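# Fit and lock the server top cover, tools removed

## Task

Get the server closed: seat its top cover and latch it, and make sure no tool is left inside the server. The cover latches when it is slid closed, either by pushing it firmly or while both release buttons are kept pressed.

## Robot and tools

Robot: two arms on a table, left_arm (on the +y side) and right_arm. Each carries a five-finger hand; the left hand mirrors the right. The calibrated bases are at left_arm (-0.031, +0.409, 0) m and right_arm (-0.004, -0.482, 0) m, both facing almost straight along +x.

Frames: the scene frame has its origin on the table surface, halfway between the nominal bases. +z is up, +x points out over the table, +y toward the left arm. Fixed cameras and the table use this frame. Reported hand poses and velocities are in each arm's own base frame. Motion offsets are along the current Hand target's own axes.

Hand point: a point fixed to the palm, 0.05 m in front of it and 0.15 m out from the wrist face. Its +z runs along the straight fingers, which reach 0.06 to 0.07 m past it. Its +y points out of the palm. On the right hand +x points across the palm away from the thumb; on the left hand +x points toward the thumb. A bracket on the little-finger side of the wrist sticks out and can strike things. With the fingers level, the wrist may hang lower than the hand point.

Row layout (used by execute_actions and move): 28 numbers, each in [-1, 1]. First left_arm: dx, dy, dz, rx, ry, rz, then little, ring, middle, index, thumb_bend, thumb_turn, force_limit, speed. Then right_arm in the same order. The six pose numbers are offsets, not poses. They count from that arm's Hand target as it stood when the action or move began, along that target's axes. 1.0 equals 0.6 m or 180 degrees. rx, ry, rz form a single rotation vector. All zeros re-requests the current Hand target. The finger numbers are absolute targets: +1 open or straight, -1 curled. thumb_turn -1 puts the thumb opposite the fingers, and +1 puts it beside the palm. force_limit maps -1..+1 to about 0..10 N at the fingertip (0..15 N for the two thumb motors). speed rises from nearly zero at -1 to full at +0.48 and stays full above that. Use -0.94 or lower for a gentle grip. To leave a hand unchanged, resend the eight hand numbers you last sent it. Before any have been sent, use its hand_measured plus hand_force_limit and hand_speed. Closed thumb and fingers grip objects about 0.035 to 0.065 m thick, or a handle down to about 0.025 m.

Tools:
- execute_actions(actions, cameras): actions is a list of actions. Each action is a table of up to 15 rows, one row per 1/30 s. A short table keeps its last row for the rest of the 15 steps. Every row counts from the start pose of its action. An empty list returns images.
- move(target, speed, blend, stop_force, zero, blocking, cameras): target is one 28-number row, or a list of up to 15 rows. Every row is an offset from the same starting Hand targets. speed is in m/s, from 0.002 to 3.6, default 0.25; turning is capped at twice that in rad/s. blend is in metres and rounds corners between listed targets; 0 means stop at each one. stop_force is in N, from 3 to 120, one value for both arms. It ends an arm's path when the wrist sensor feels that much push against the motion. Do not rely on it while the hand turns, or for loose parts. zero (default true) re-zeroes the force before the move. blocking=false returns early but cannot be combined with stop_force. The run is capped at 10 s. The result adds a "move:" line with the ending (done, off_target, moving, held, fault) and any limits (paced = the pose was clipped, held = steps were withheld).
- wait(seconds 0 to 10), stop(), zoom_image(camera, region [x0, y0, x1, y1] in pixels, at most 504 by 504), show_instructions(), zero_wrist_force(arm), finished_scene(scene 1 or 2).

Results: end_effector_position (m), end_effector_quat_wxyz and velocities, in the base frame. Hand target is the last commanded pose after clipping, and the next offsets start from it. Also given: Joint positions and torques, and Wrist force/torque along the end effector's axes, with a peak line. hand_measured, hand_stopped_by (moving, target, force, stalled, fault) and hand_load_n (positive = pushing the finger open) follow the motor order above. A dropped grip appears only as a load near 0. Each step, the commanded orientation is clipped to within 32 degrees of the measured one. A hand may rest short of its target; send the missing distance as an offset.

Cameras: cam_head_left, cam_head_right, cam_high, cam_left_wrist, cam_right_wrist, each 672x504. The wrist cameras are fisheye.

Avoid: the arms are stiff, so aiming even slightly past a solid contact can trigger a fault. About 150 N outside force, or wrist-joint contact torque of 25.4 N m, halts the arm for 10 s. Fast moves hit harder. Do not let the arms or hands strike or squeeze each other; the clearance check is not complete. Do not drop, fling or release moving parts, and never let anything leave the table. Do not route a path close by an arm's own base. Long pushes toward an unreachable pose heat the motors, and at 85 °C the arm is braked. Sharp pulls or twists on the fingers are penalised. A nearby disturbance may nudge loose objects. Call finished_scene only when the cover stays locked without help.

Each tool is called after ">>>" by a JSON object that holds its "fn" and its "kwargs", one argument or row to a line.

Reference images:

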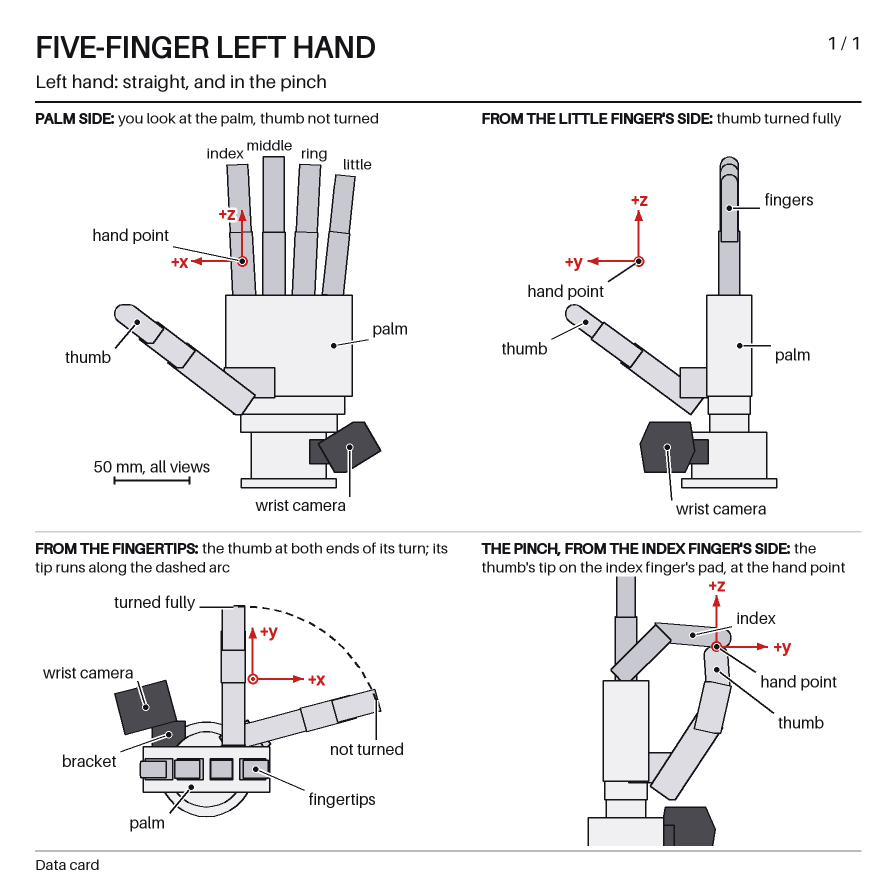

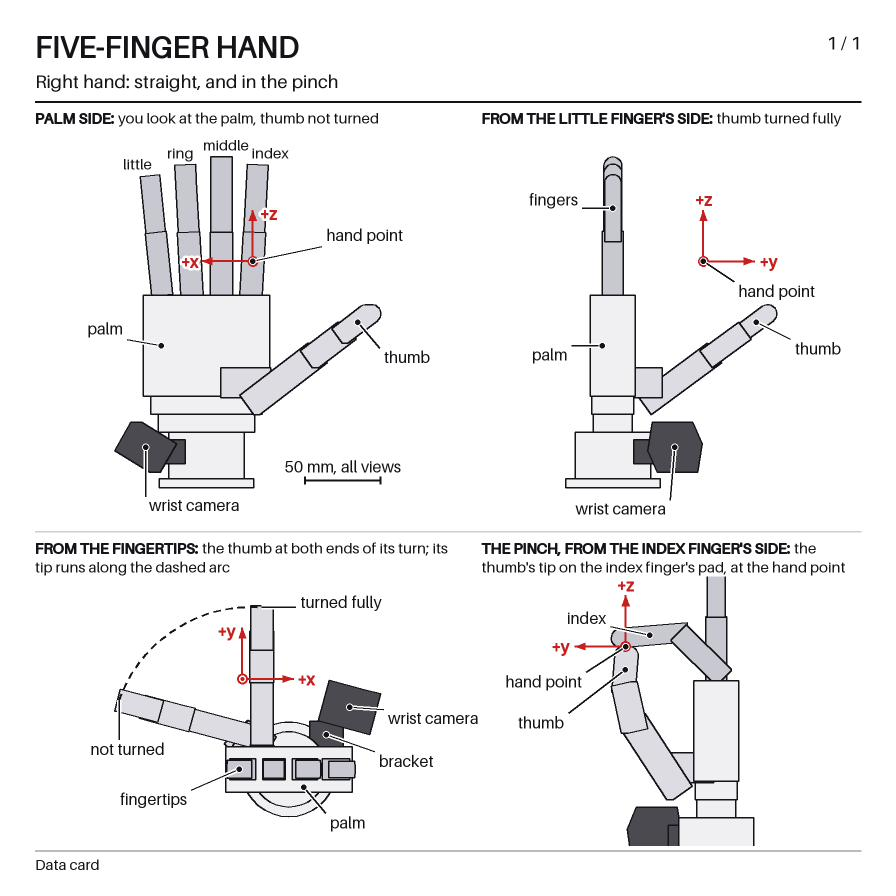

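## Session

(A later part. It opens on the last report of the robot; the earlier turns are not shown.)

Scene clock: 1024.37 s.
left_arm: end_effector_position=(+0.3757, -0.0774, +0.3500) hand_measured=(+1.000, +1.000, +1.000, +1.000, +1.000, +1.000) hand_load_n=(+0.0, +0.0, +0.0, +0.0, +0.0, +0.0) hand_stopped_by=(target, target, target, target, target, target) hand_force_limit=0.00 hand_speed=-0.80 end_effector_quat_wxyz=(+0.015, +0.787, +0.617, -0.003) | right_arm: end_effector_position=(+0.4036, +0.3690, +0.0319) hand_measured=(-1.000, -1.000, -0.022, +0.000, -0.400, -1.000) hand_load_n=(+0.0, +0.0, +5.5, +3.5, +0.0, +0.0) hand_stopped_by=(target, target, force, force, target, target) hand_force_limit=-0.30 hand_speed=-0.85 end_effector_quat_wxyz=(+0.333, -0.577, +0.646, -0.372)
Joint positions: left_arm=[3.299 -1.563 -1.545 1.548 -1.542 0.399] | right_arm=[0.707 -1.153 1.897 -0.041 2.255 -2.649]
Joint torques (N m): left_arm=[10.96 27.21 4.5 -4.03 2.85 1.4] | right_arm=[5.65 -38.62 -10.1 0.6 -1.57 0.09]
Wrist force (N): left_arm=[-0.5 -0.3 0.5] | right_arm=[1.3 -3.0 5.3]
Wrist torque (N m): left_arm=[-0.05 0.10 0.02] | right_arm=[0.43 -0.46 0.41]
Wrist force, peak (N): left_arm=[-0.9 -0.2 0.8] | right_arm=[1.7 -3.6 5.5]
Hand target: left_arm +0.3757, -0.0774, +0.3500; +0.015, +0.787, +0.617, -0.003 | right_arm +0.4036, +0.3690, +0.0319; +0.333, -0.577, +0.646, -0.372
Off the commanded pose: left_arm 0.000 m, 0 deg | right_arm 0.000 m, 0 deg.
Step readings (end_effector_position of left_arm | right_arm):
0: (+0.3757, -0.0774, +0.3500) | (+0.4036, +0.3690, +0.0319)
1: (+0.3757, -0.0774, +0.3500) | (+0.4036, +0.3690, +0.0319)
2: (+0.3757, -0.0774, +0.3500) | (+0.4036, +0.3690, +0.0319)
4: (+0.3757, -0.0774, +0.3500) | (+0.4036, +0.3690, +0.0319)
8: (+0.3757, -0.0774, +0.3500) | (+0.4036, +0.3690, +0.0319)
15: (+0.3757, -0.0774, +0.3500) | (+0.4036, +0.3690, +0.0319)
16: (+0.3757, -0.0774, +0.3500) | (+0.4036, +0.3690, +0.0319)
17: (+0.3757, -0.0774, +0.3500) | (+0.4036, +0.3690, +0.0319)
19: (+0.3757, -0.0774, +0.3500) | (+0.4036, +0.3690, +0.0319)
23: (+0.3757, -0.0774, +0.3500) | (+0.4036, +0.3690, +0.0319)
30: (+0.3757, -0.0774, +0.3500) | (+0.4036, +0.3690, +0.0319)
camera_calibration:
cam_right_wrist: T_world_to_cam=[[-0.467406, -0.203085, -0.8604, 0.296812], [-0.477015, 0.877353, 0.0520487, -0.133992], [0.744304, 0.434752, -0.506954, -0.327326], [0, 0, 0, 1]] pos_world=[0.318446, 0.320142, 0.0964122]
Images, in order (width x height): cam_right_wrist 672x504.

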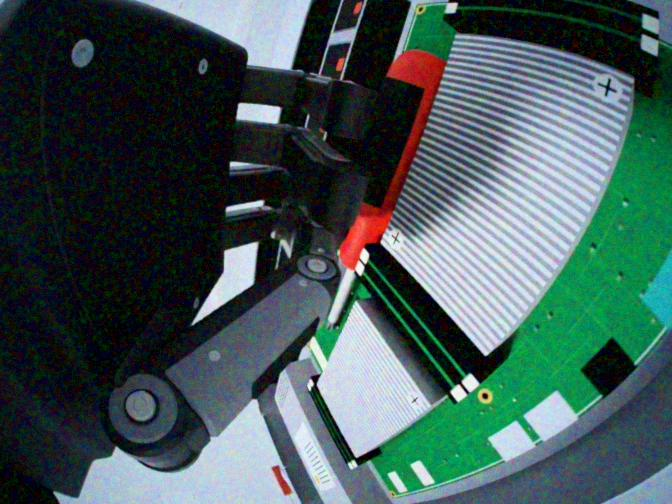

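>>> {"fn": "move", "kwargs": {
  "target": [0,0,0,0,0,0,1,1,1,1,1,1,0,-0.8,0,-0.0289,-0.0167,0,0,0,-1,-1,0.3,0.3,0.3,-1,0,-0.3],
  "speed": 0.1
}}

>>> {"fn": "move", "kwargs": {
  "target": [
    [0,0,0,0,0,0,1,1,1,1,1,1,0,-0.8,0,-0.0721,-0.0416,0,0,0,-1,-1,-1,1,0.3,-1,0,0],
    [0,0,0,0,0,0,1,1,1,1,1,1,0,-0.8,0.0295,-0.0878,-0.1751,-0.333,0,0,-1,-1,-1,1,0.3,-1,0,0]
  ],
  "speed": 0.2,
  "cameras": ["cam_right_wrist","cam_high"]
}}

>>> {"fn": "zoom_image", "kwargs": {
  "camera": "cam_right_wrist",
  "region": [200, 50, 600, 450]
}}

Scene clock: 1131.20 s.
left_arm: end_effector_position=(+0.3757, -0.0774, +0.3500) hand_measured=(+1.000, +1.000, +1.000, +1.000, +1.000, +1.000) hand_load_n=(+0.0, +0.0, +0.0, +0.0, +0.0, +0.0) hand_stopped_by=(target, target, target, target, target, target) hand_force_limit=0.00 hand_speed=-0.80 end_effector_quat_wxyz=(+0.015, +0.787, +0.617, -0.003) | right_arm: end_effector_position=(+0.4036, +0.3690, +0.0519) hand_measured=(-1.000, -1.000, +0.272, +0.300, +0.300, -1.000) hand_load_n=(+0.0, +0.0, +0.0, +0.0, +0.0, +0.0) hand_stopped_by=(target, target, stalled, target, target, target) hand_force_limit=0.00 hand_speed=-0.30 end_effector_quat_wxyz=(+0.333, -0.577, +0.646, -0.372)
Joint positions: left_arm=[3.299 -1.563 -1.545 1.548 -1.542 0.399] | right_arm=[0.707 -1.185 1.88 0.009 2.255 -2.649]
Joint torques (N m): left_arm=[10.87 26.21 5 -4.13 2.81 1.26] | right_arm=[-6.37 -40.64 -23.57 2.26 0.76 1.36]
Wrist force (N): left_arm=[-0.6 -0.1 0.3] | right_arm=[2.1 0.1 0.3]
Wrist torque (N m): left_arm=[-0.02 0.12 0.01] | right_arm=[0.42 -0.33 0.45]
Wrist force, peak (N): left_arm=[-0.9 -0.1 0.8] | right_arm=[1.9 21.6 -14.3]
Hand target: left_arm +0.3757, -0.0774, +0.3500; +0.015, +0.787, +0.617, -0.003 | right_arm +0.4036, +0.3690, +0.0519; +0.333, -0.577, +0.646, -0.372
Off the commanded pose: left_arm 0.000 m, 0 deg | right_arm 0.000 m, 0 deg.
move: done

Scene clock: 1135.10 s.
left_arm: end_effector_position=(+0.3757, -0.0774, +0.3500) hand_measured=(+1.000, +1.000, +1.000, +1.000, +1.000, +1.000) hand_load_n=(+0.0, +0.0, +0.0, +0.0, +0.0, +0.0) hand_stopped_by=(target, target, target, target, target, target) hand_force_limit=0.00 hand_speed=-0.80 end_effector_quat_wxyz=(+0.015, +0.787, +0.617, -0.003) | right_arm: end_effector_position=(+0.3375, +0.3586, +0.1501) hand_measured=(-1.000, -1.000, -0.314, +1.000, +0.300, -1.000) hand_load_n=(+0.0, +0.5, +21.0, +0.0, +2.5, -0.5) hand_stopped_by=(target, target, force, target, target, target) hand_force_limit=0.00 hand_speed=0.00 end_effector_quat_wxyz=(+0.000, -0.666, +0.746, +0.000)
Joint positions: left_arm=[3.299 -1.563 -1.545 1.548 -1.542 0.399] | right_arm=[0.418 -1.03 1.359 1.242 1.57 -2.611]
Joint torques (N m): left_arm=[11.22 26.39 4.93 -4.07 2.92 1.22] | right_arm=[-6.53 -26.47 -23.31 4.04 -2.33 -1.57]
Wrist force (N): left_arm=[-0.4 -0.3 0.5] | right_arm=[1.2 0.4 -0.5]
Wrist torque (N m): left_arm=[-0.06 0.09 0.02] | right_arm=[0.28 -0.26 0.25]
Wrist force, peak (N): left_arm=[-1.0 -0.2 0.6] | right_arm=[2.2 0.4 0.5]
Hand target: left_arm +0.3757, -0.0774, +0.3500; +0.015, +0.787, +0.617, -0.003 | right_arm +0.3375, +0.3585, +0.1501; +0.000, -0.666, +0.746, +0.000
Off the commanded pose: left_arm 0.000 m, 0 deg | right_arm 0.000 m, 0 deg.
move: done
camera_calibration:
cam_right_wrist: T_world_to_cam=[[-0.988231, -0.144958, -0.0488547, 0.398621], [-0.149011, 0.840068, 0.521614, -0.330401], [-0.0345706, 0.522755, -0.851782, 0.0694763], [0, 0, 0, 1]] pos_world=[0.347098, 0.299023, 0.250995]
Images, in order (width x height): cam_high 672x504, cam_right_wrist 672x504.

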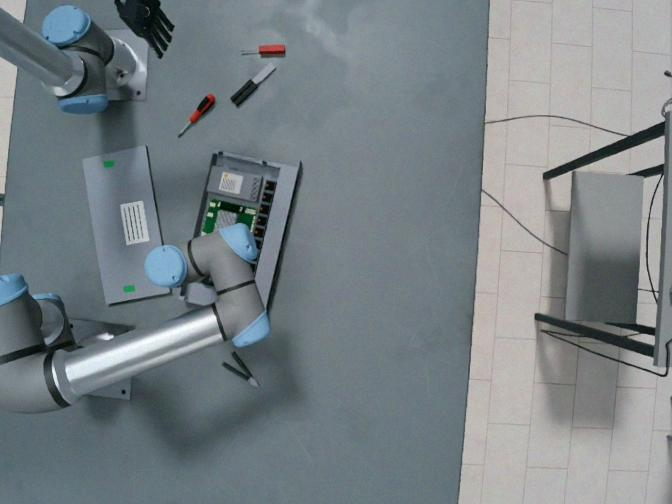

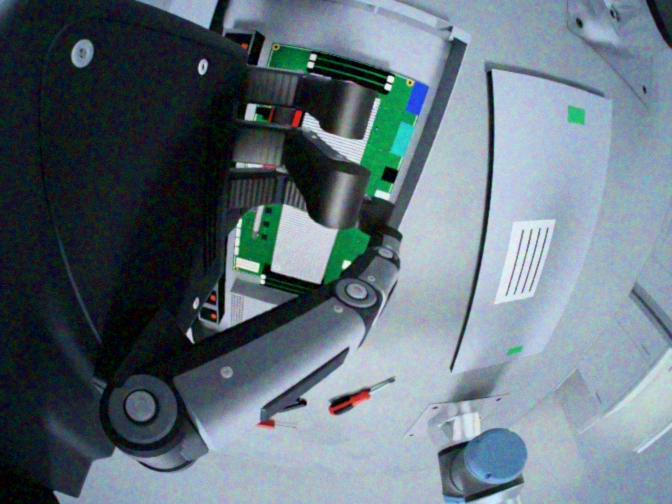

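Scaled by 1.260 from the camera's 672x504 image, which has a finer 960x720 frame.

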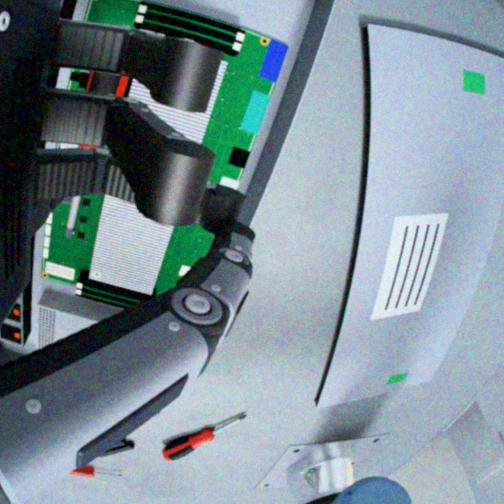

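>>> {"fn": "execute_actions", "kwargs": {
  "actions": [
    [[0,0,0,0,0,0,1,1,1,1,1,1,0,-0.8,0,0,0,0,0,0,-1,-1,0.0,1,0.3,-1,0,0]],
    [[0,0,0,0,0,0,1,1,1,1,1,1,0,-0.8,0,0,0,0,0,0,-1,-1,0.0,1,1,-1,0,0]],
    [[0,0,0,0,0,0,1,1,1,1,1,1,0,-0.8,0,0,0,0,0,0,-1,-1,-1,1,1,-1,0,0]]
  ],
  "cameras": ["cam_right_wrist"]
}}

>>> {"fn": "zoom_image", "kwargs": {
  "camera": "cam_right_wrist",
  "region": [200, 0, 500, 300]
}}

Scene clock: 1149.77 s.
left_arm: end_effector_position=(+0.3757, -0.0774, +0.3500) hand_measured=(+1.000, +1.000, +1.000, +1.000, +1.000, +1.000) hand_load_n=(+0.0, +0.0, +0.0, +0.0, +0.0, +0.0) hand_stopped_by=(target, target, target, target, target, target) hand_force_limit=0.00 hand_speed=-0.80 end_effector_quat_wxyz=(+0.015, +0.787, +0.617, -0.003) | right_arm: end_effector_position=(+0.3375, +0.3585, +0.1501) hand_measured=(-1.000, -1.000, -1.000, +1.000, +1.000, -1.000) hand_load_n=(+0.0, +0.0, +0.0, +0.5, +0.0, +0.0) hand_stopped_by=(target, target, target, target, target, target) hand_force_limit=0.00 hand_speed=0.00 end_effector_quat_wxyz=(+0.000, -0.666, +0.746, +0.000)
Joint positions: left_arm=[3.299 -1.563 -1.545 1.548 -1.542 0.399] | right_arm=[0.418 -1.03 1.359 1.242 1.57 -2.611]
Joint torques (N m): left_arm=[11.27 25.39 4.66 -4.01 2.85 1.1] | right_arm=[-6.09 -28.99 -23.73 3.24 -1.7 -1.6]
Wrist force (N): left_arm=[-0.6 -0.2 0.8] | right_arm=[1.0 0.2 0.0]
Wrist torque (N m): left_arm=[-0.05 0.13 0.01] | right_arm=[0.23 -0.24 0.23]
Wrist force, peak (N): left_arm=[-1.0 0.0 0.7] | right_arm=[1.2 0.4 -0.4]
Hand target: left_arm +0.3757, -0.0774, +0.3500; +0.015, +0.787, +0.617, -0.003 | right_arm +0.3375, +0.3585, +0.1501; +0.000, -0.666, +0.746, +0.000
Off the commanded pose: left_arm 0.000 m, 0 deg | right_arm 0.000 m, 0 deg.
Step readings (end_effector_position of left_arm | right_arm):
0: (+0.3757, -0.0774, +0.3500) | (+0.3375, +0.3585, +0.1501)
1: (+0.3757, -0.0774, +0.3500) | (+0.3375, +0.3585, +0.1501)
2: (+0.3757, -0.0774, +0.3500) | (+0.3375, +0.3585, +0.1501)
4: (+0.3757, -0.0774, +0.3500) | (+0.3375, +0.3585, +0.1501)
8: (+0.3757, -0.0774, +0.3500) | (+0.3375, +0.3585, +0.1501)
15: (+0.3757, -0.0774, +0.3500) | (+0.3375, +0.3585, +0.1501)
16: (+0.3757, -0.0774, +0.3500) | (+0.3375, +0.3585, +0.1501)
17: (+0.3757, -0.0774, +0.3500) | (+0.3375, +0.3585, +0.1501)
19: (+0.3757, -0.0774, +0.3500) | (+0.3375, +0.3585, +0.1501)
23: (+0.3757, -0.0774, +0.3500) | (+0.3375, +0.3585, +0.1501)
30: (+0.3757, -0.0774, +0.3500) | (+0.3375, +0.3585, +0.1501)
31: (+0.3757, -0.0774, +0.3500) | (+0.3375, +0.3585, +0.1501)
32: (+0.3757, -0.0774, +0.3500) | (+0.3375, +0.3585, +0.1501)
34: (+0.3757, -0.0774, +0.3500) | (+0.3375, +0.3585, +0.1501)
38: (+0.3757, -0.0774, +0.3500) | (+0.3375, +0.3585, +0.1501)
45: (+0.3757, -0.0774, +0.3500) | (+0.3375, +0.3585, +0.1501)
camera_calibration:
cam_right_wrist: T_world_to_cam=[[-0.988228, -0.145008, -0.04877, 0.398614], [-0.14901, 0.840061, 0.521626, -0.330402], [-0.0346705, 0.522753, -0.851779, 0.0695106], [0, 0, 0, 1]] pos_world=[0.347098, 0.299023, 0.250994]
Images, in order (width x height): cam_right_wrist 672x504.

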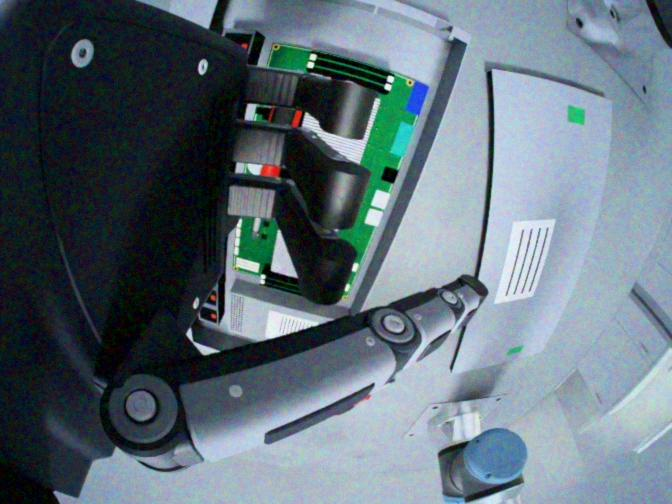

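Scaled by 1.680 from the camera's 672x504 image, which has a finer 960x720 frame.

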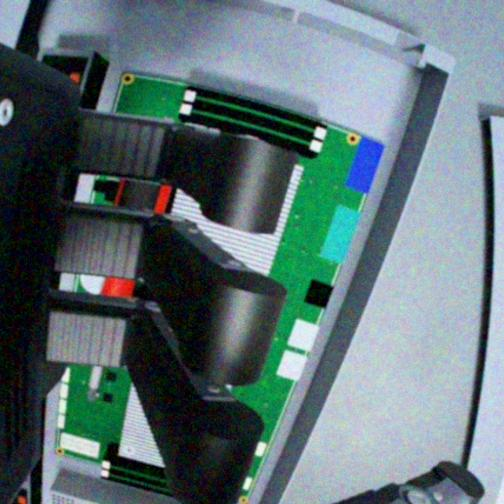

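>>> {"fn": "move", "kwargs": {
  "target": [
    [0,0,0,0,0,0,1,1,1,1,1,1,0,-0.8,0,-0.0017,0.06,0,0,0,-1,-1,-1,1,1,-1,0,0],
    [0,0,0,0,0,0,1,1,1,1,1,1,0,-0.8,0,-0.0017,0.1,0,0,0,-1,-1,-1,1,1,-1,0,0]
  ],
  "speed": [0.08,0.02],
  "stop_force": 4,
  "cameras": ["cam_right_wrist","cam_head_right"]
}}

>>> {"fn": "zoom_image", "kwargs": {
  "camera": "cam_right_wrist",
  "region": [200, 0, 500, 300]
}}

Scene clock: 1172.40 s.
left_arm: end_effector_position=(+0.3757, -0.0774, +0.3500) hand_measured=(+1.000, +1.000, +1.000, +1.000, +1.000, +1.000) hand_load_n=(+0.0, +0.0, +0.0, +0.0, +0.0, +0.0) hand_stopped_by=(target, target, target, target, target, target) hand_force_limit=0.00 hand_speed=-0.80 end_effector_quat_wxyz=(+0.015, +0.787, +0.617, -0.003) | right_arm: end_effector_position=(+0.3385, +0.3585, +0.0923) hand_measured=(-1.000, -1.000, -1.000, +1.000, +1.000, -1.000) hand_load_n=(+0.0, +0.0, +0.0, -2.0, +0.0, +0.0) hand_stopped_by=(target, target, target, target, target, target) hand_force_limit=0.00 hand_speed=0.00 end_effector_quat_wxyz=(+0.000, -0.666, +0.746, +0.000)
Joint positions: left_arm=[3.299 -1.563 -1.545 1.548 -1.542 0.399] | right_arm=[0.417 -0.976 1.429 1.117 1.57 -2.612]
Joint torques (N m): left_arm=[10.54 25.68 4.57 -3.96 2.84 1.12] | right_arm=[-3.63 -49.67 -23.93 3.58 -1.41 -0.36]
Wrist force (N): left_arm=[-0.7 -0.1 0.5] | right_arm=[0.3 1.6 -3.1]
Wrist torque (N m): left_arm=[-0.03 0.12 0.00] | right_arm=[0.47 -0.32 0.23]
Wrist force, peak (N): left_arm=[-0.8 -0.4 0.9] | right_arm=[-0.2 2.7 -8.8]
Hand target: left_arm +0.3757, -0.0774, +0.3500; +0.015, +0.787, +0.617, -0.003 | right_arm +0.3385, +0.3585, +0.0923; +0.000, -0.666, +0.746, +0.000 (not the last commanded pose)
Off the commanded pose: left_arm 0.000 m, 0 deg | right_arm 0.002 m, 0 deg.
move: contact (right_arm); path passed 1 of 2 targets
camera_calibration:
cam_right_wrist: T_world_to_cam=[[-0.988228, -0.145008, -0.04877, 0.396769], [-0.14901, 0.840061, 0.521626, -0.300019], [-0.0346705, 0.522753, -0.851779, 0.0203647], [0, 0, 0, 1]] pos_world=[0.348098, 0.298923, 0.193194]
Images, in order (width x height): cam_head_right 672x504, cam_right_wrist 672x504.

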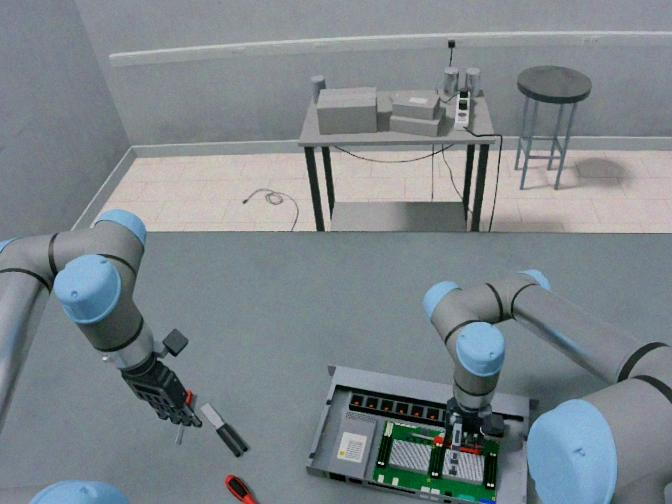

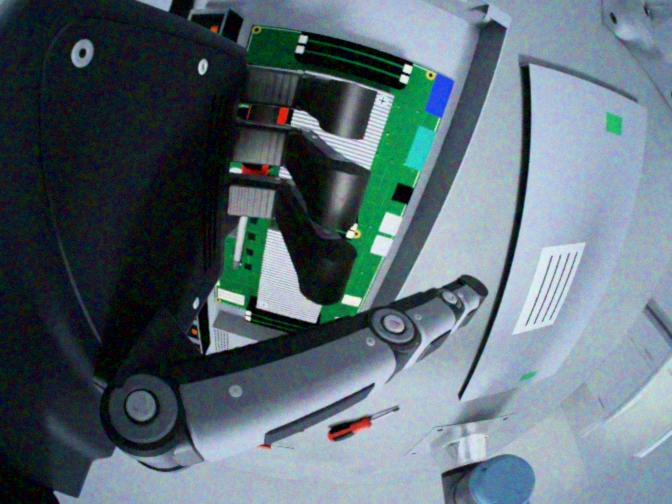

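Scaled by 1.680 from the camera's 672x504 image, which has a finer 960x720 frame.

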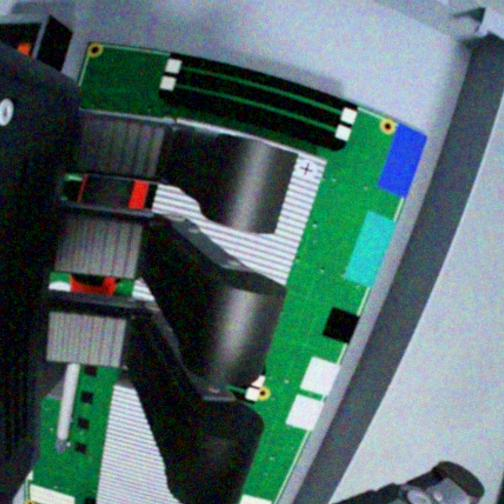

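>>> {"fn": "move", "kwargs": {
  "target": [
    [0,0,0,0,0,0,1,1,1,1,1,1,0,-0.8,0,0,-0.015,0,0,0,-1,-1,-1,1,1,-1,0,0],
    [0,0,0,0,0,0,1,1,1,1,1,1,0,-0.8,0,-0.010,-0.015,0,0,0,-1,-1,-1,1,1,-1,0,0],
    [0,0,0,0,0,0,1,1,1,1,1,1,0,-0.8,0,-0.010,0.005,0,0,0,-1,-1,-1,1,1,-1,0,0]
  ],
  "speed": [0.05,0.05,0.02],
  "stop_force": 4,
  "cameras": ["cam_right_wrist"]
}}

>>> {"fn": "zoom_image", "kwargs": {
  "camera": "cam_right_wrist",
  "region": [200, 0, 500, 300]
}}

Scene clock: 1192.13 s.
left_arm: end_effector_position=(+0.3757, -0.0774, +0.3500) hand_measured=(+1.000, +1.000, +1.000, +1.000, +1.000, +1.000) hand_load_n=(+0.0, +0.0, +0.0, +0.0, +0.0, +0.0) hand_stopped_by=(target, target, target, target, target, target) hand_force_limit=0.00 hand_speed=-0.80 end_effector_quat_wxyz=(+0.015, +0.787, +0.617, -0.003) | right_arm: end_effector_position=(+0.3445, +0.3578, +0.0933) hand_measured=(-1.000, -1.000, -1.000, +1.000, +1.000, -1.000) hand_load_n=(+0.0, +0.0, +0.0, +0.0, +0.0, +0.0) hand_stopped_by=(target, target, target, target, target, target) hand_force_limit=0.00 hand_speed=0.00 end_effector_quat_wxyz=(+0.000, -0.666, +0.746, +0.000)
Joint positions: left_arm=[3.299 -1.563 -1.545 1.548 -1.542 0.399] | right_arm=[0.411 -0.967 1.413 1.125 1.57 -2.618]
Joint torques (N m): left_arm=[10.66 25.13 4.16 -3.95 2.88 1.07] | right_arm=[-6.02 -46.68 -21.59 3.2 -1.62 -1.29]
Wrist force (N): left_arm=[-0.9 -0.2 0.3] | right_arm=[1.5 0.3 -8.0]
Wrist torque (N m): left_arm=[-0.02 0.16 -0.01] | right_arm=[0.74 -0.23 0.30]
Wrist force, peak (N): left_arm=[-0.7 -0.3 0.9] | right_arm=[1.2 0.7 -16.8]
Hand target: left_arm +0.3757, -0.0774, +0.3500; +0.015, +0.787, +0.617, -0.003 | right_arm +0.3445, +0.3578, +0.0933; +0.000, -0.666, +0.746, +0.000 (not the last commanded pose)
Off the commanded pose: left_arm 0.000 m, 0 deg | right_arm 0.004 m, 0 deg.
move: contact (right_arm); path passed 2 of 3 targets
camera_calibration:
cam_right_wrist: T_world_to_cam=[[-0.988228, -0.145008, -0.04877, 0.402646], [-0.14901, 0.840061, 0.521626, -0.299058], [-0.0346705, 0.522753, -0.851779, 0.0217904], [0, 0, 0, 1]] pos_world=[0.354098, 0.298223, 0.194194]
Images, in order (width x height): cam_right_wrist 672x504.

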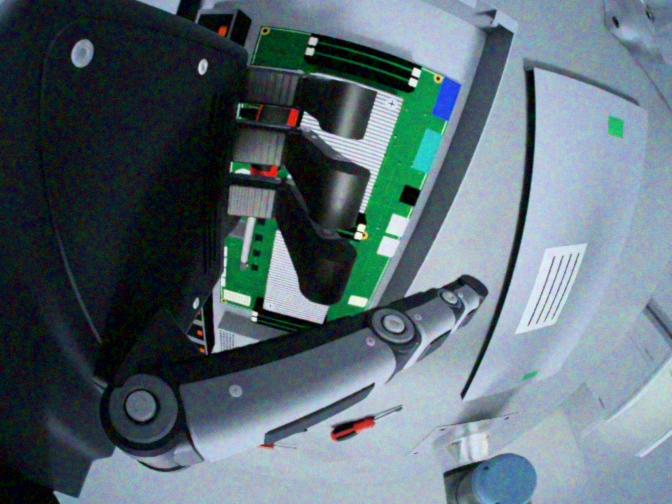

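Scaled by 1.680 from the camera's 672x504 image, which has a finer 960x720 frame.

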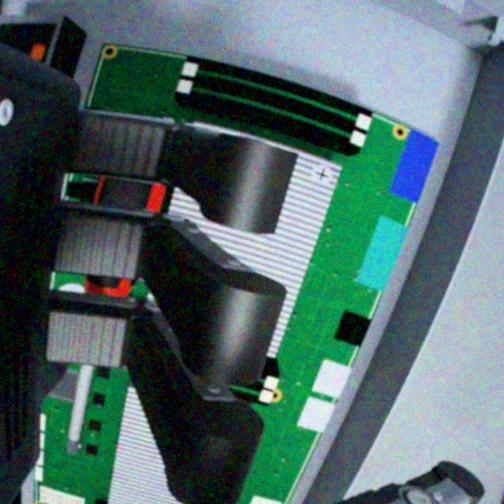

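>>> {"fn": "move", "kwargs": {
  "target": [0,0,0,0,0,0,1,1,1,1,1,1,0,-0.8,0.0333,0,0,0,0,0,-1,-1,-1,1,1,-1,0,0],
  "speed": 0.05,
  "stop_force": 12,
  "cameras": ["cam_right_wrist"]
}}

>>> {"fn": "zoom_image", "kwargs": {
  "camera": "cam_right_wrist",
  "region": [200, 0, 500, 300]
}}

Scene clock: 1203.93 s.
left_arm: end_effector_position=(+0.3757, -0.0774, +0.3500) hand_measured=(+1.000, +1.000, +1.000, +1.000, +1.000, +1.000) hand_load_n=(+0.0, +0.5, +0.0, +0.0, +0.0, +0.0) hand_stopped_by=(target, target, target, target, target, target) hand_force_limit=0.00 hand_speed=-0.80 end_effector_quat_wxyz=(+0.015, +0.787, +0.617, -0.003) | right_arm: end_effector_position=(+0.3424, +0.3400, +0.0933) hand_measured=(-1.000, -1.000, -1.000, +1.000, +1.000, -1.000) hand_load_n=(+0.0, +0.0, +0.0, +0.5, +0.0, +0.0) hand_stopped_by=(target, target, target, target, target, target) hand_force_limit=0.00 hand_speed=0.00 end_effector_quat_wxyz=(+0.000, -0.666, +0.746, +0.000)
Joint positions: left_arm=[3.299 -1.563 -1.545 1.548 -1.542 0.399] | right_arm=[0.379 -0.995 1.459 1.107 1.57 -2.65]
Joint torques (N m): left_arm=[10.8 24.56 4.92 -3.84 2.85 1.02] | right_arm=[5.22 -20.93 -18.41 4.47 4.97 1.47]
Wrist force (N): left_arm=[-0.3 -0.1 0.7] | right_arm=[-8.1 -1.3 -10.9]
Wrist torque (N m): left_arm=[-0.03 0.08 0.03] | right_arm=[0.96 -0.98 -0.40]
Wrist force, peak (N): left_arm=[-0.9 -0.5 0.6] | right_arm=[-16.3 -1.7 -10.6]
Hand target: left_arm +0.3757, -0.0774, +0.3500; +0.015, +0.787, +0.617, -0.003 | right_arm +0.3424, +0.3400, +0.0933; +0.000, -0.666, +0.746, +0.000 (not the last commanded pose)
Off the commanded pose: left_arm 0.000 m, 0 deg | right_arm 0.002 m, 0 deg.
move: contact (right_arm)
camera_calibration:
cam_right_wrist: T_world_to_cam=[[-0.98824, -0.144978, -0.0486131, 0.398053], [-0.148906, 0.840139, 0.521529, -0.284443], [-0.0347685, 0.522635, -0.851847, 0.0311067], [0, 0, 0, 1]] pos_world=[0.352099, 0.280423, 0.194194]
Images, in order (width x height): cam_right_wrist 672x504.

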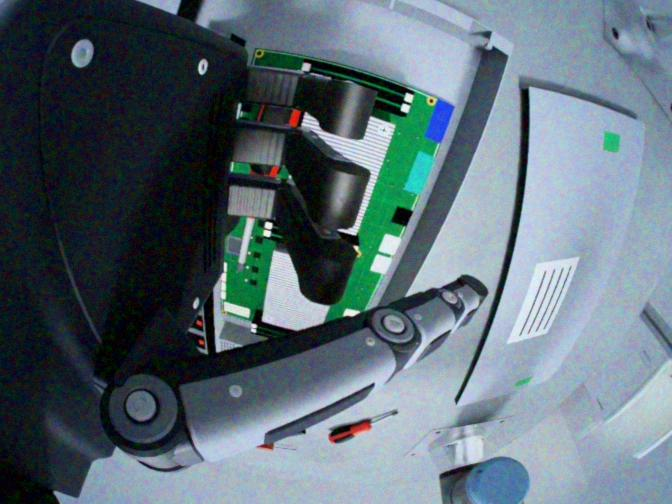

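Scaled by 1.680 from the camera's 672x504 image, which has a finer 960x720 frame.

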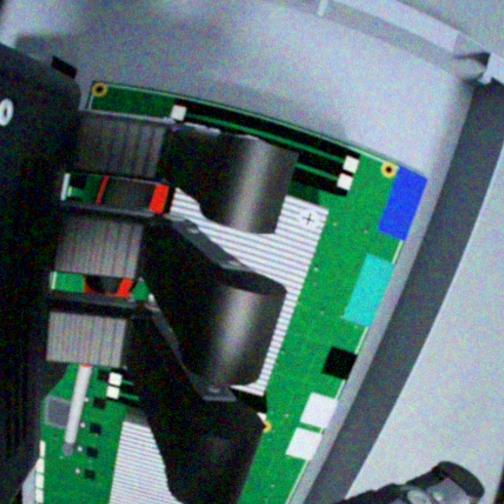

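>>> {"fn": "move", "kwargs": {
  "target": [
    [0,0,0,0,0,0,1,1,1,1,1,1,0,-0.8,-0.005,0,-0.0367,0,0,0,-1,-1,-1,1,1,-1,0,0],
    [0,0,0,0,0,0,1,1,1,1,1,1,0,-0.8,0.069,0.0458,-0.0367,0,0,0,-1,-1,-1,1,1,-1,0,0],
    [0,0,0,0,0,0,1,1,1,1,1,1,0,-0.8,0.069,0.0458,-0.0145,0,0,0,-1,-1,-1,1,1,-1,0,0],
    [0,0,0,0,0,0,1,1,1,1,1,1,0,-0.8,0.069,0.0191,-0.0145,0,0,0,-1,-1,-1,1,1,-1,0,0]
  ],
  "speed": [0.08,0.08,0.04,0.04],
  "stop_force": 10,
  "cameras": ["cam_right_wrist"]
}}

>>> {"fn": "zoom_image", "kwargs": {
  "camera": "cam_right_wrist",
  "region": [200, 0, 500, 300]
}}

Scene clock: 1238.27 s.
left_arm: end_effector_position=(+0.3757, -0.0774, +0.3500) hand_measured=(+1.000, +1.000, +1.000, +1.000, +1.000, +1.000) hand_load_n=(+0.0, +0.0, +0.0, +0.0, -0.5, +0.0) hand_stopped_by=(target, target, target, target, target, target) hand_force_limit=0.00 hand_speed=-0.80 end_effector_quat_wxyz=(+0.015, +0.787, +0.617, -0.003) | right_arm: end_effector_position=(+0.3425, +0.3402, +0.0947) hand_measured=(-1.000, -1.000, -1.000, +1.000, +1.000, -1.000) hand_load_n=(+0.0, +0.0, +0.0, +0.0, -0.5, +0.0) hand_stopped_by=(target, target, target, target, target, target) hand_force_limit=0.00 hand_speed=0.00 end_effector_quat_wxyz=(+0.000, -0.666, +0.746, +0.000)
Joint positions: left_arm=[3.299 -1.563 -1.545 1.548 -1.542 0.399] | right_arm=[0.38 -0.996 1.457 1.11 1.57 -2.65]
Joint torques (N m): left_arm=[10.61 24.79 4.65 -3.9 2.79 0.97] | right_arm=[-5.71 -27.23 -3.52 0.65 -1.83 -1.53]
Wrist force (N): left_arm=[-0.6 -0.2 0.2] | right_arm=[0.9 0.3 -0.7]
Wrist torque (N m): left_arm=[-0.01 0.11 0.01] | right_arm=[0.32 -0.28 0.17]
Wrist force, peak (N): left_arm=[-1.1 -0.1 0.6] | right_arm=[-8.3 -1.0 -11.0]
Hand target: left_arm +0.3757, -0.0774, +0.3500; +0.015, +0.787, +0.617, -0.003 | right_arm +0.3425, +0.3402, +0.0947; +0.000, -0.666, +0.746, +0.000 (not the last commanded pose)
Off the commanded pose: left_arm 0.000 m, 0 deg | right_arm 0.044 m, 0 deg.
move: contact (right_arm); path passed 0 of 4 targets
camera_calibration:
cam_right_wrist: T_world_to_cam=[[-0.988251, -0.144952, -0.0484652, 0.398118], [-0.148809, 0.84019, 0.521476, -0.285379], [-0.0348689, 0.522561, -0.851889, 0.0322588], [0, 0, 0, 1]] pos_world=[0.352099, 0.280623, 0.195594]
Images, in order (width x height): cam_right_wrist 672x504.

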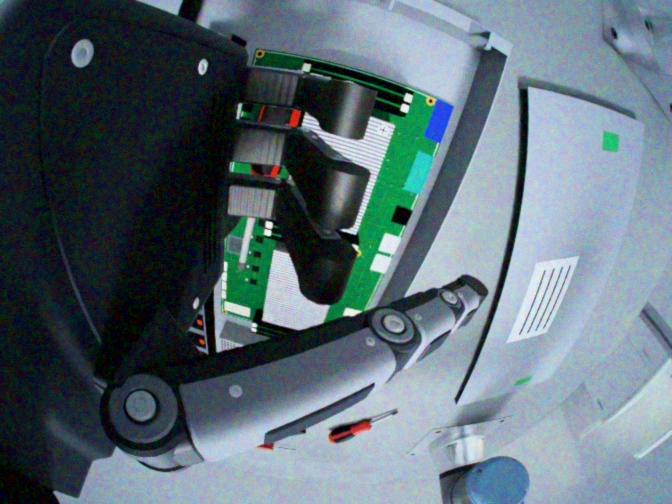

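Scaled by 1.680 from the camera's 672x504 image, which has a finer 960x720 frame.

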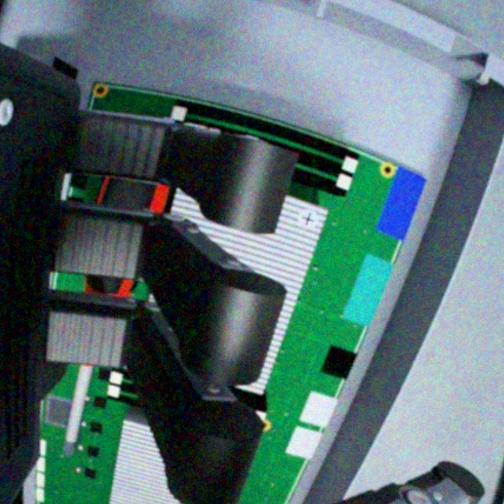

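>>> {"fn": "move", "kwargs": {
  "target": [
    [0,0,0,0,0,0,1,1,1,1,1,1,0,-0.8,-0.005,0,-0.0343,0,0,0,-1,-1,-1,1,1,-1,0,0],
    [0,0,0,0,0,0,1,1,1,1,1,1,0,-0.8,0.069,0.0458,-0.0343,0,0,0,-1,-1,-1,1,1,-1,0,0]
  ],
  "speed": 0.1,
  "cameras": ["cam_right_wrist"]
}}

>>> {"fn": "zoom_image", "kwargs": {
  "camera": "cam_right_wrist",
  "region": [200, 0, 500, 300]
}}

Scene clock: 1249.10 s.
left_arm: end_effector_position=(+0.3757, -0.0774, +0.3500) hand_measured=(+1.000, +1.000, +1.000, +1.000, +1.000, +1.000) hand_load_n=(+0.0, +0.0, +0.0, +0.0, +0.0, +0.0) hand_stopped_by=(target, target, target, target, target, target) hand_force_limit=0.00 hand_speed=-0.80 end_effector_quat_wxyz=(+0.015, +0.787, +0.617, -0.003) | right_arm: end_effector_position=(+0.3105, +0.3021, +0.1153) hand_measured=(-1.000, -1.000, -1.000, +1.000, +1.000, -1.000) hand_load_n=(+0.5, +0.0, +0.0, +0.0, +0.0, +0.0) hand_stopped_by=(target, target, target, target, target, target) hand_force_limit=0.00 hand_speed=0.00 end_effector_quat_wxyz=(+0.000, -0.666, +0.746, +0.000)
Joint positions: left_arm=[3.299 -1.563 -1.545 1.548 -1.542 0.399] | right_arm=[0.326 -1.124 1.601 1.093 1.57 -2.704]
Joint torques (N m): left_arm=[10.19 24.49 4.74 -3.8 2.81 0.99] | right_arm=[-6.9 -43.56 -2.98 1.1 -2.45 -1.52]
Wrist force (N): left_arm=[-0.7 -0.4 0.4] | right_arm=[1.3 -0.1 -0.2]
Wrist torque (N m): left_arm=[-0.06 0.13 0.01] | right_arm=[0.21 -0.28 0.28]
Wrist force, peak (N): left_arm=[-0.9 -0.2 0.9] | right_arm=[1.9 0.3 0.0]
Hand target: left_arm +0.3757, -0.0774, +0.3500; +0.015, +0.787, +0.617, -0.003 | right_arm +0.3105, +0.3021, +0.1153; +0.000, -0.666, +0.746, +0.000
Off the commanded pose: left_arm 0.000 m, 0 deg | right_arm 0.000 m, 0 deg.
move: done
camera_calibration:
cam_right_wrist: T_world_to_cam=[[-0.98825, -0.144956, -0.0484677, 0.362085], [-0.148814, 0.840189, 0.521475, -0.268939], [-0.0348689, 0.522561, -0.851889, 0.0685527], [0, 0, 0, 1]] pos_world=[0.320199, 0.242623, 0.216194]
Images, in order (width x height): cam_right_wrist 672x504.

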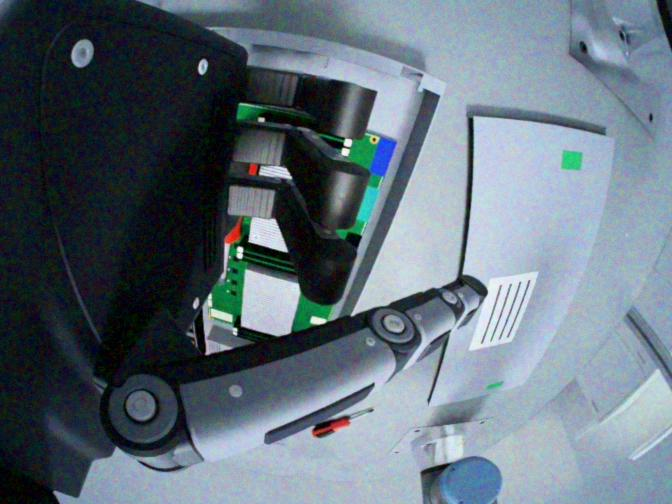

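Scaled by 1.680 from the camera's 672x504 image, which has a finer 960x720 frame.

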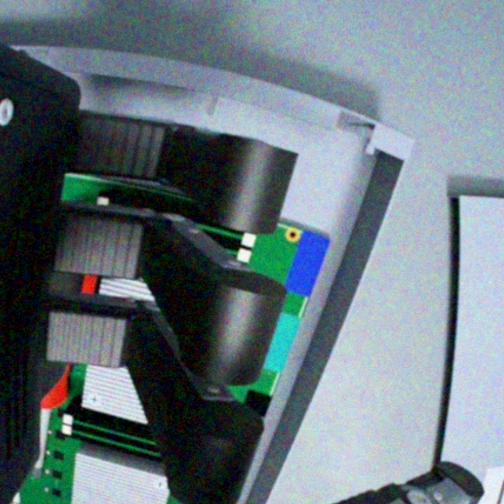

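>>> {"fn": "move", "kwargs": {
  "target": [
    [0,0,0,0,0,0,1,1,1,1,1,1,0,-0.8,0,0,0.0222,0,0,0,-1,-1,-1,1,1,-1,0,0],
    [0,0,0,0,0,0,1,1,1,1,1,1,0,-0.8,0,-0.0333,0.0222,0,0,0,-1,-1,-1,1,1,-1,0,0]
  ],
  "speed": 0.04,
  "stop_force": 10,
  "cameras": ["cam_right_wrist"]
}}

>>> {"fn": "zoom_image", "kwargs": {
  "camera": "cam_right_wrist",
  "region": [200, 0, 500, 300]
}}

Scene clock: 1264.60 s.
left_arm: end_effector_position=(+0.3757, -0.0774, +0.3500) hand_measured=(+1.000, +1.000, +1.000, +1.000, +1.000, +1.000) hand_load_n=(+0.0, +0.0, +0.0, +0.0, +0.0, +0.0) hand_stopped_by=(target, target, target, target, target, target) hand_force_limit=0.00 hand_speed=-0.80 end_effector_quat_wxyz=(+0.015, +0.787, +0.617, -0.003) | right_arm: end_effector_position=(+0.3304, +0.2999, +0.1020) hand_measured=(-1.000, -1.000, -1.000, +1.000, +1.000, -1.000) hand_load_n=(+0.0, +0.0, +0.0, -3.0, +0.0, +0.0) hand_stopped_by=(target, target, target, target, target, target) hand_force_limit=0.00 hand_speed=0.00 end_effector_quat_wxyz=(+0.000, -0.666, +0.746, +0.000)
Joint positions: left_arm=[3.299 -1.563 -1.545 1.548 -1.542 0.399] | right_arm=[0.307 -1.077 1.567 1.081 1.57 -2.723]
Joint torques (N m): left_arm=[10.18 24.62 4.45 -3.85 2.66 0.87] | right_arm=[-6.14 -22.06 -23 2.62 -2.14 -1.38]
Wrist force (N): left_arm=[-0.6 -0.2 0.4] | right_arm=[4.1 2.3 -6.6]
Wrist torque (N m): left_arm=[-0.03 0.12 0.01] | right_arm=[0.56 -0.09 0.44]
Wrist force, peak (N): left_arm=[-0.8 -0.1 0.9] | right_arm=[4.2 2.2 -6.7]
Hand target: left_arm +0.3757, -0.0774, +0.3500; +0.015, +0.787, +0.617, -0.003 | right_arm +0.3304, +0.2999, +0.1020; +0.000, -0.666, +0.746, +0.000
Off the commanded pose: left_arm 0.000 m, 0 deg | right_arm 0.000 m, 0 deg.
move: done
camera_calibration:
cam_right_wrist: T_world_to_cam=[[-0.988251, -0.144952, -0.0484652, 0.380668], [-0.148809, 0.84019, 0.521476, -0.257075], [-0.0348689, 0.522561, -0.851889, 0.0590297], [0, 0, 0, 1]] pos_world=[0.339999, 0.240323, 0.202794]
Images, in order (width x height): cam_right_wrist 672x504.

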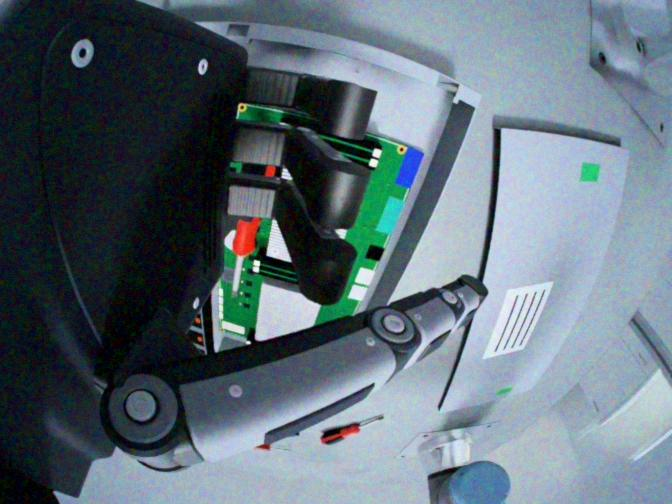

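Scaled by 1.680 from the camera's 672x504 image, which has a finer 960x720 frame.

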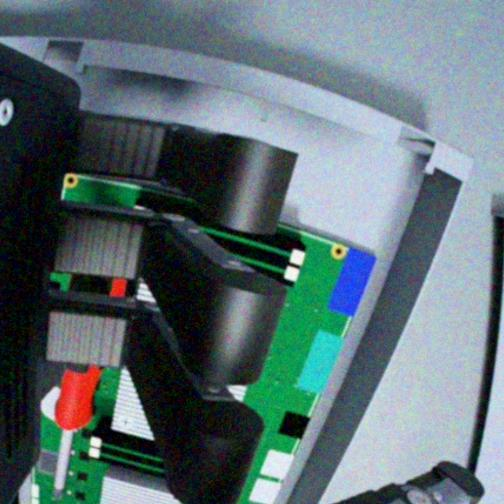

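>>> {"fn": "move", "kwargs": {
  "target": [
    [0,0,0,0,0,0,1,1,1,1,1,1,0,-0.8,0,0,-0.04,0,0,0,-1,-1,-1,1,1,-1,0,0],
    [0,0,0,0,0,0,1,1,1,1,1,1,0,-0.8,0,0.18,-0.1,0,0,0,-1,-1,-1,1,1,-1,0,0]
  ],
  "speed": 0.2,
  "cameras": ["all"]
}}

>>> {"fn": "zoom_image", "kwargs": {
  "camera": "cam_head_left",
  "region": [380, 370, 560, 504]
}}

>>> {"fn": "zoom_image", "kwargs": {
  "camera": "cam_high",
  "region": [170, 190, 300, 330]
}}

Scene clock: 1289.53 s.
left_arm: end_effector_position=(+0.3757, -0.0774, +0.3500) hand_measured=(+1.000, +1.000, +1.000, +1.000, +1.000, +1.000) hand_load_n=(+0.0, +0.0, +0.0, +0.0, +0.0, +0.5) hand_stopped_by=(target, target, target, target, target, target) hand_force_limit=0.00 hand_speed=-0.80 end_effector_quat_wxyz=(+0.015, +0.787, +0.617, -0.003) | right_arm: end_effector_position=(+0.2231, +0.3119, +0.1620) hand_measured=(-1.000, -1.000, -1.000, +1.000, +1.000, -1.000) hand_load_n=(+0.0, +0.0, +0.0, +0.0, +0.0, +0.0) hand_stopped_by=(target, target, target, target, target, target) hand_force_limit=0.00 hand_speed=0.00 end_effector_quat_wxyz=(+0.000, -0.666, +0.746, +0.000)
Joint positions: left_arm=[3.299 -1.563 -1.545 1.548 -1.542 0.399] | right_arm=[0.429 -1.308 1.731 1.148 1.57 -2.6]
Joint torques (N m): left_arm=[10.61 23.97 4.89 -3.65 2.78 0.77] | right_arm=[7.06 -37.76 -4.51 3.94 2.33 1.58]
Wrist force (N): left_arm=[-0.6 -0.1 0.6] | right_arm=[0.7 0.7 -0.3]
Wrist torque (N m): left_arm=[-0.03 0.12 0.00] | right_arm=[0.37 -0.19 0.19]
Wrist force, peak (N): left_arm=[-0.9 -0.1 0.9] | right_arm=[4.1 2.2 -6.9]
Hand target: left_arm +0.3757, -0.0774, +0.3500; +0.015, +0.787, +0.617, -0.003 | right_arm +0.2231, +0.3119, +0.1620; +0.000, -0.666, +0.746, +0.000
Off the commanded pose: left_arm 0.000 m, 0 deg | right_arm 0.000 m, 0 deg.
move: done
camera_calibration:
cam_left_wrist: T_world_to_cam=[[-0.865138, 0.500974, -0.0236983, 0.373567], [0.419341, 0.748468, 0.51376, -0.277687], [0.275118, 0.434536, -0.857606, 0.350195], [0, 0, 0, 1]] pos_world=[0.343288, -0.131479, 0.451847]
cam_right_wrist: T_world_to_cam=[[-0.988251, -0.144945, -0.0484776, 0.279292], [-0.148807, 0.840146, 0.521547, -0.314505], [-0.0348675, 0.522634, -0.851844, 0.100048], [0, 0, 0, 1]] pos_world=[0.232699, 0.252423, 0.262794]

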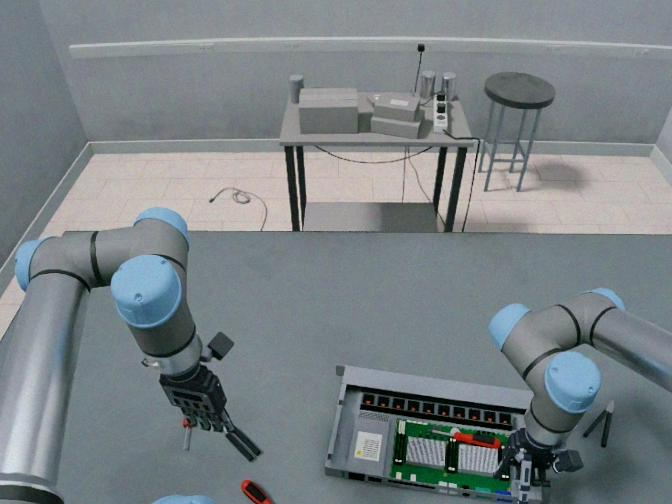

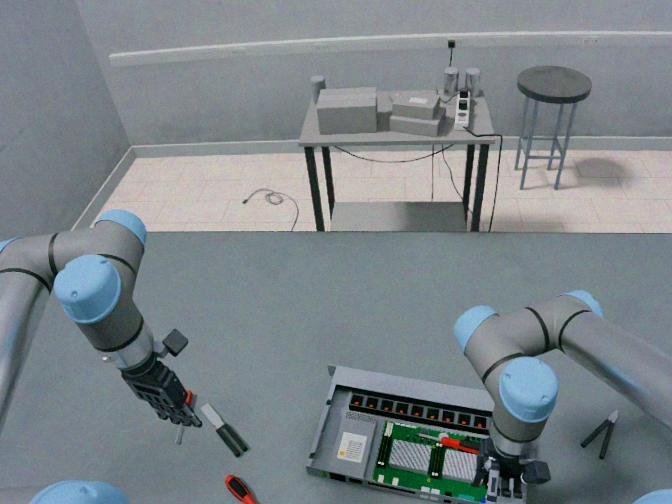

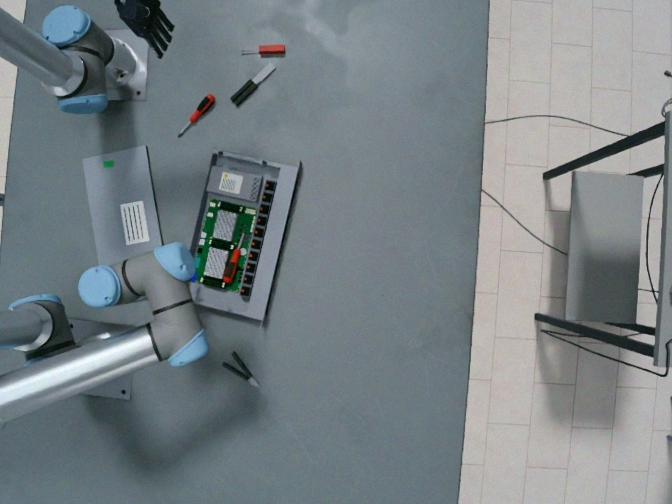

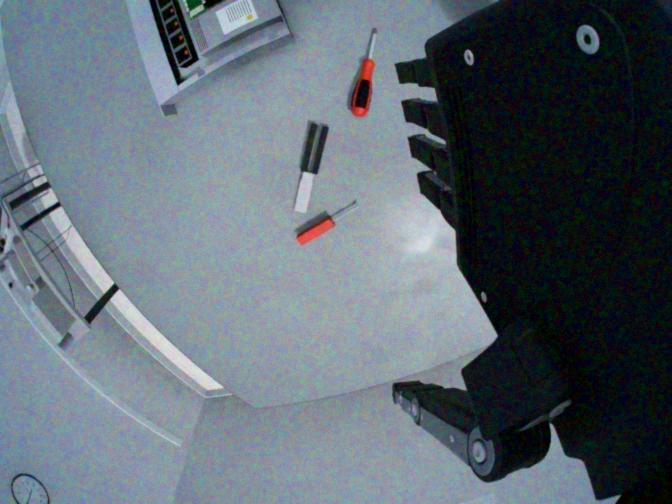

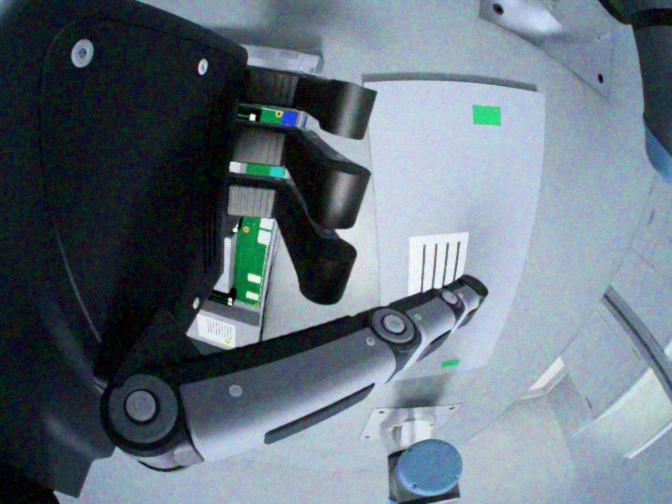

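Scaled by 2.800.

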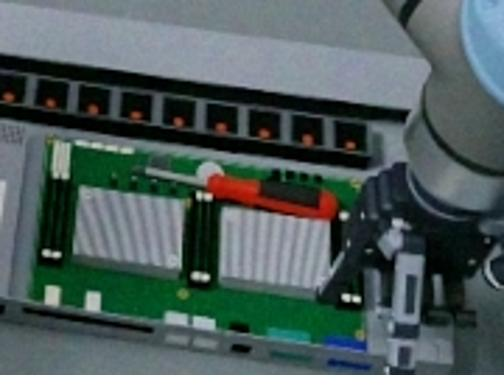

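Scaled by 3.600.

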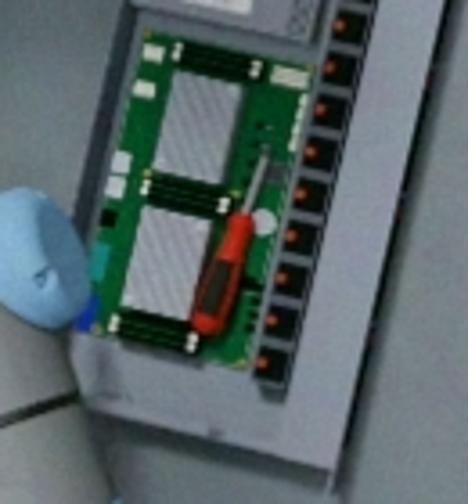

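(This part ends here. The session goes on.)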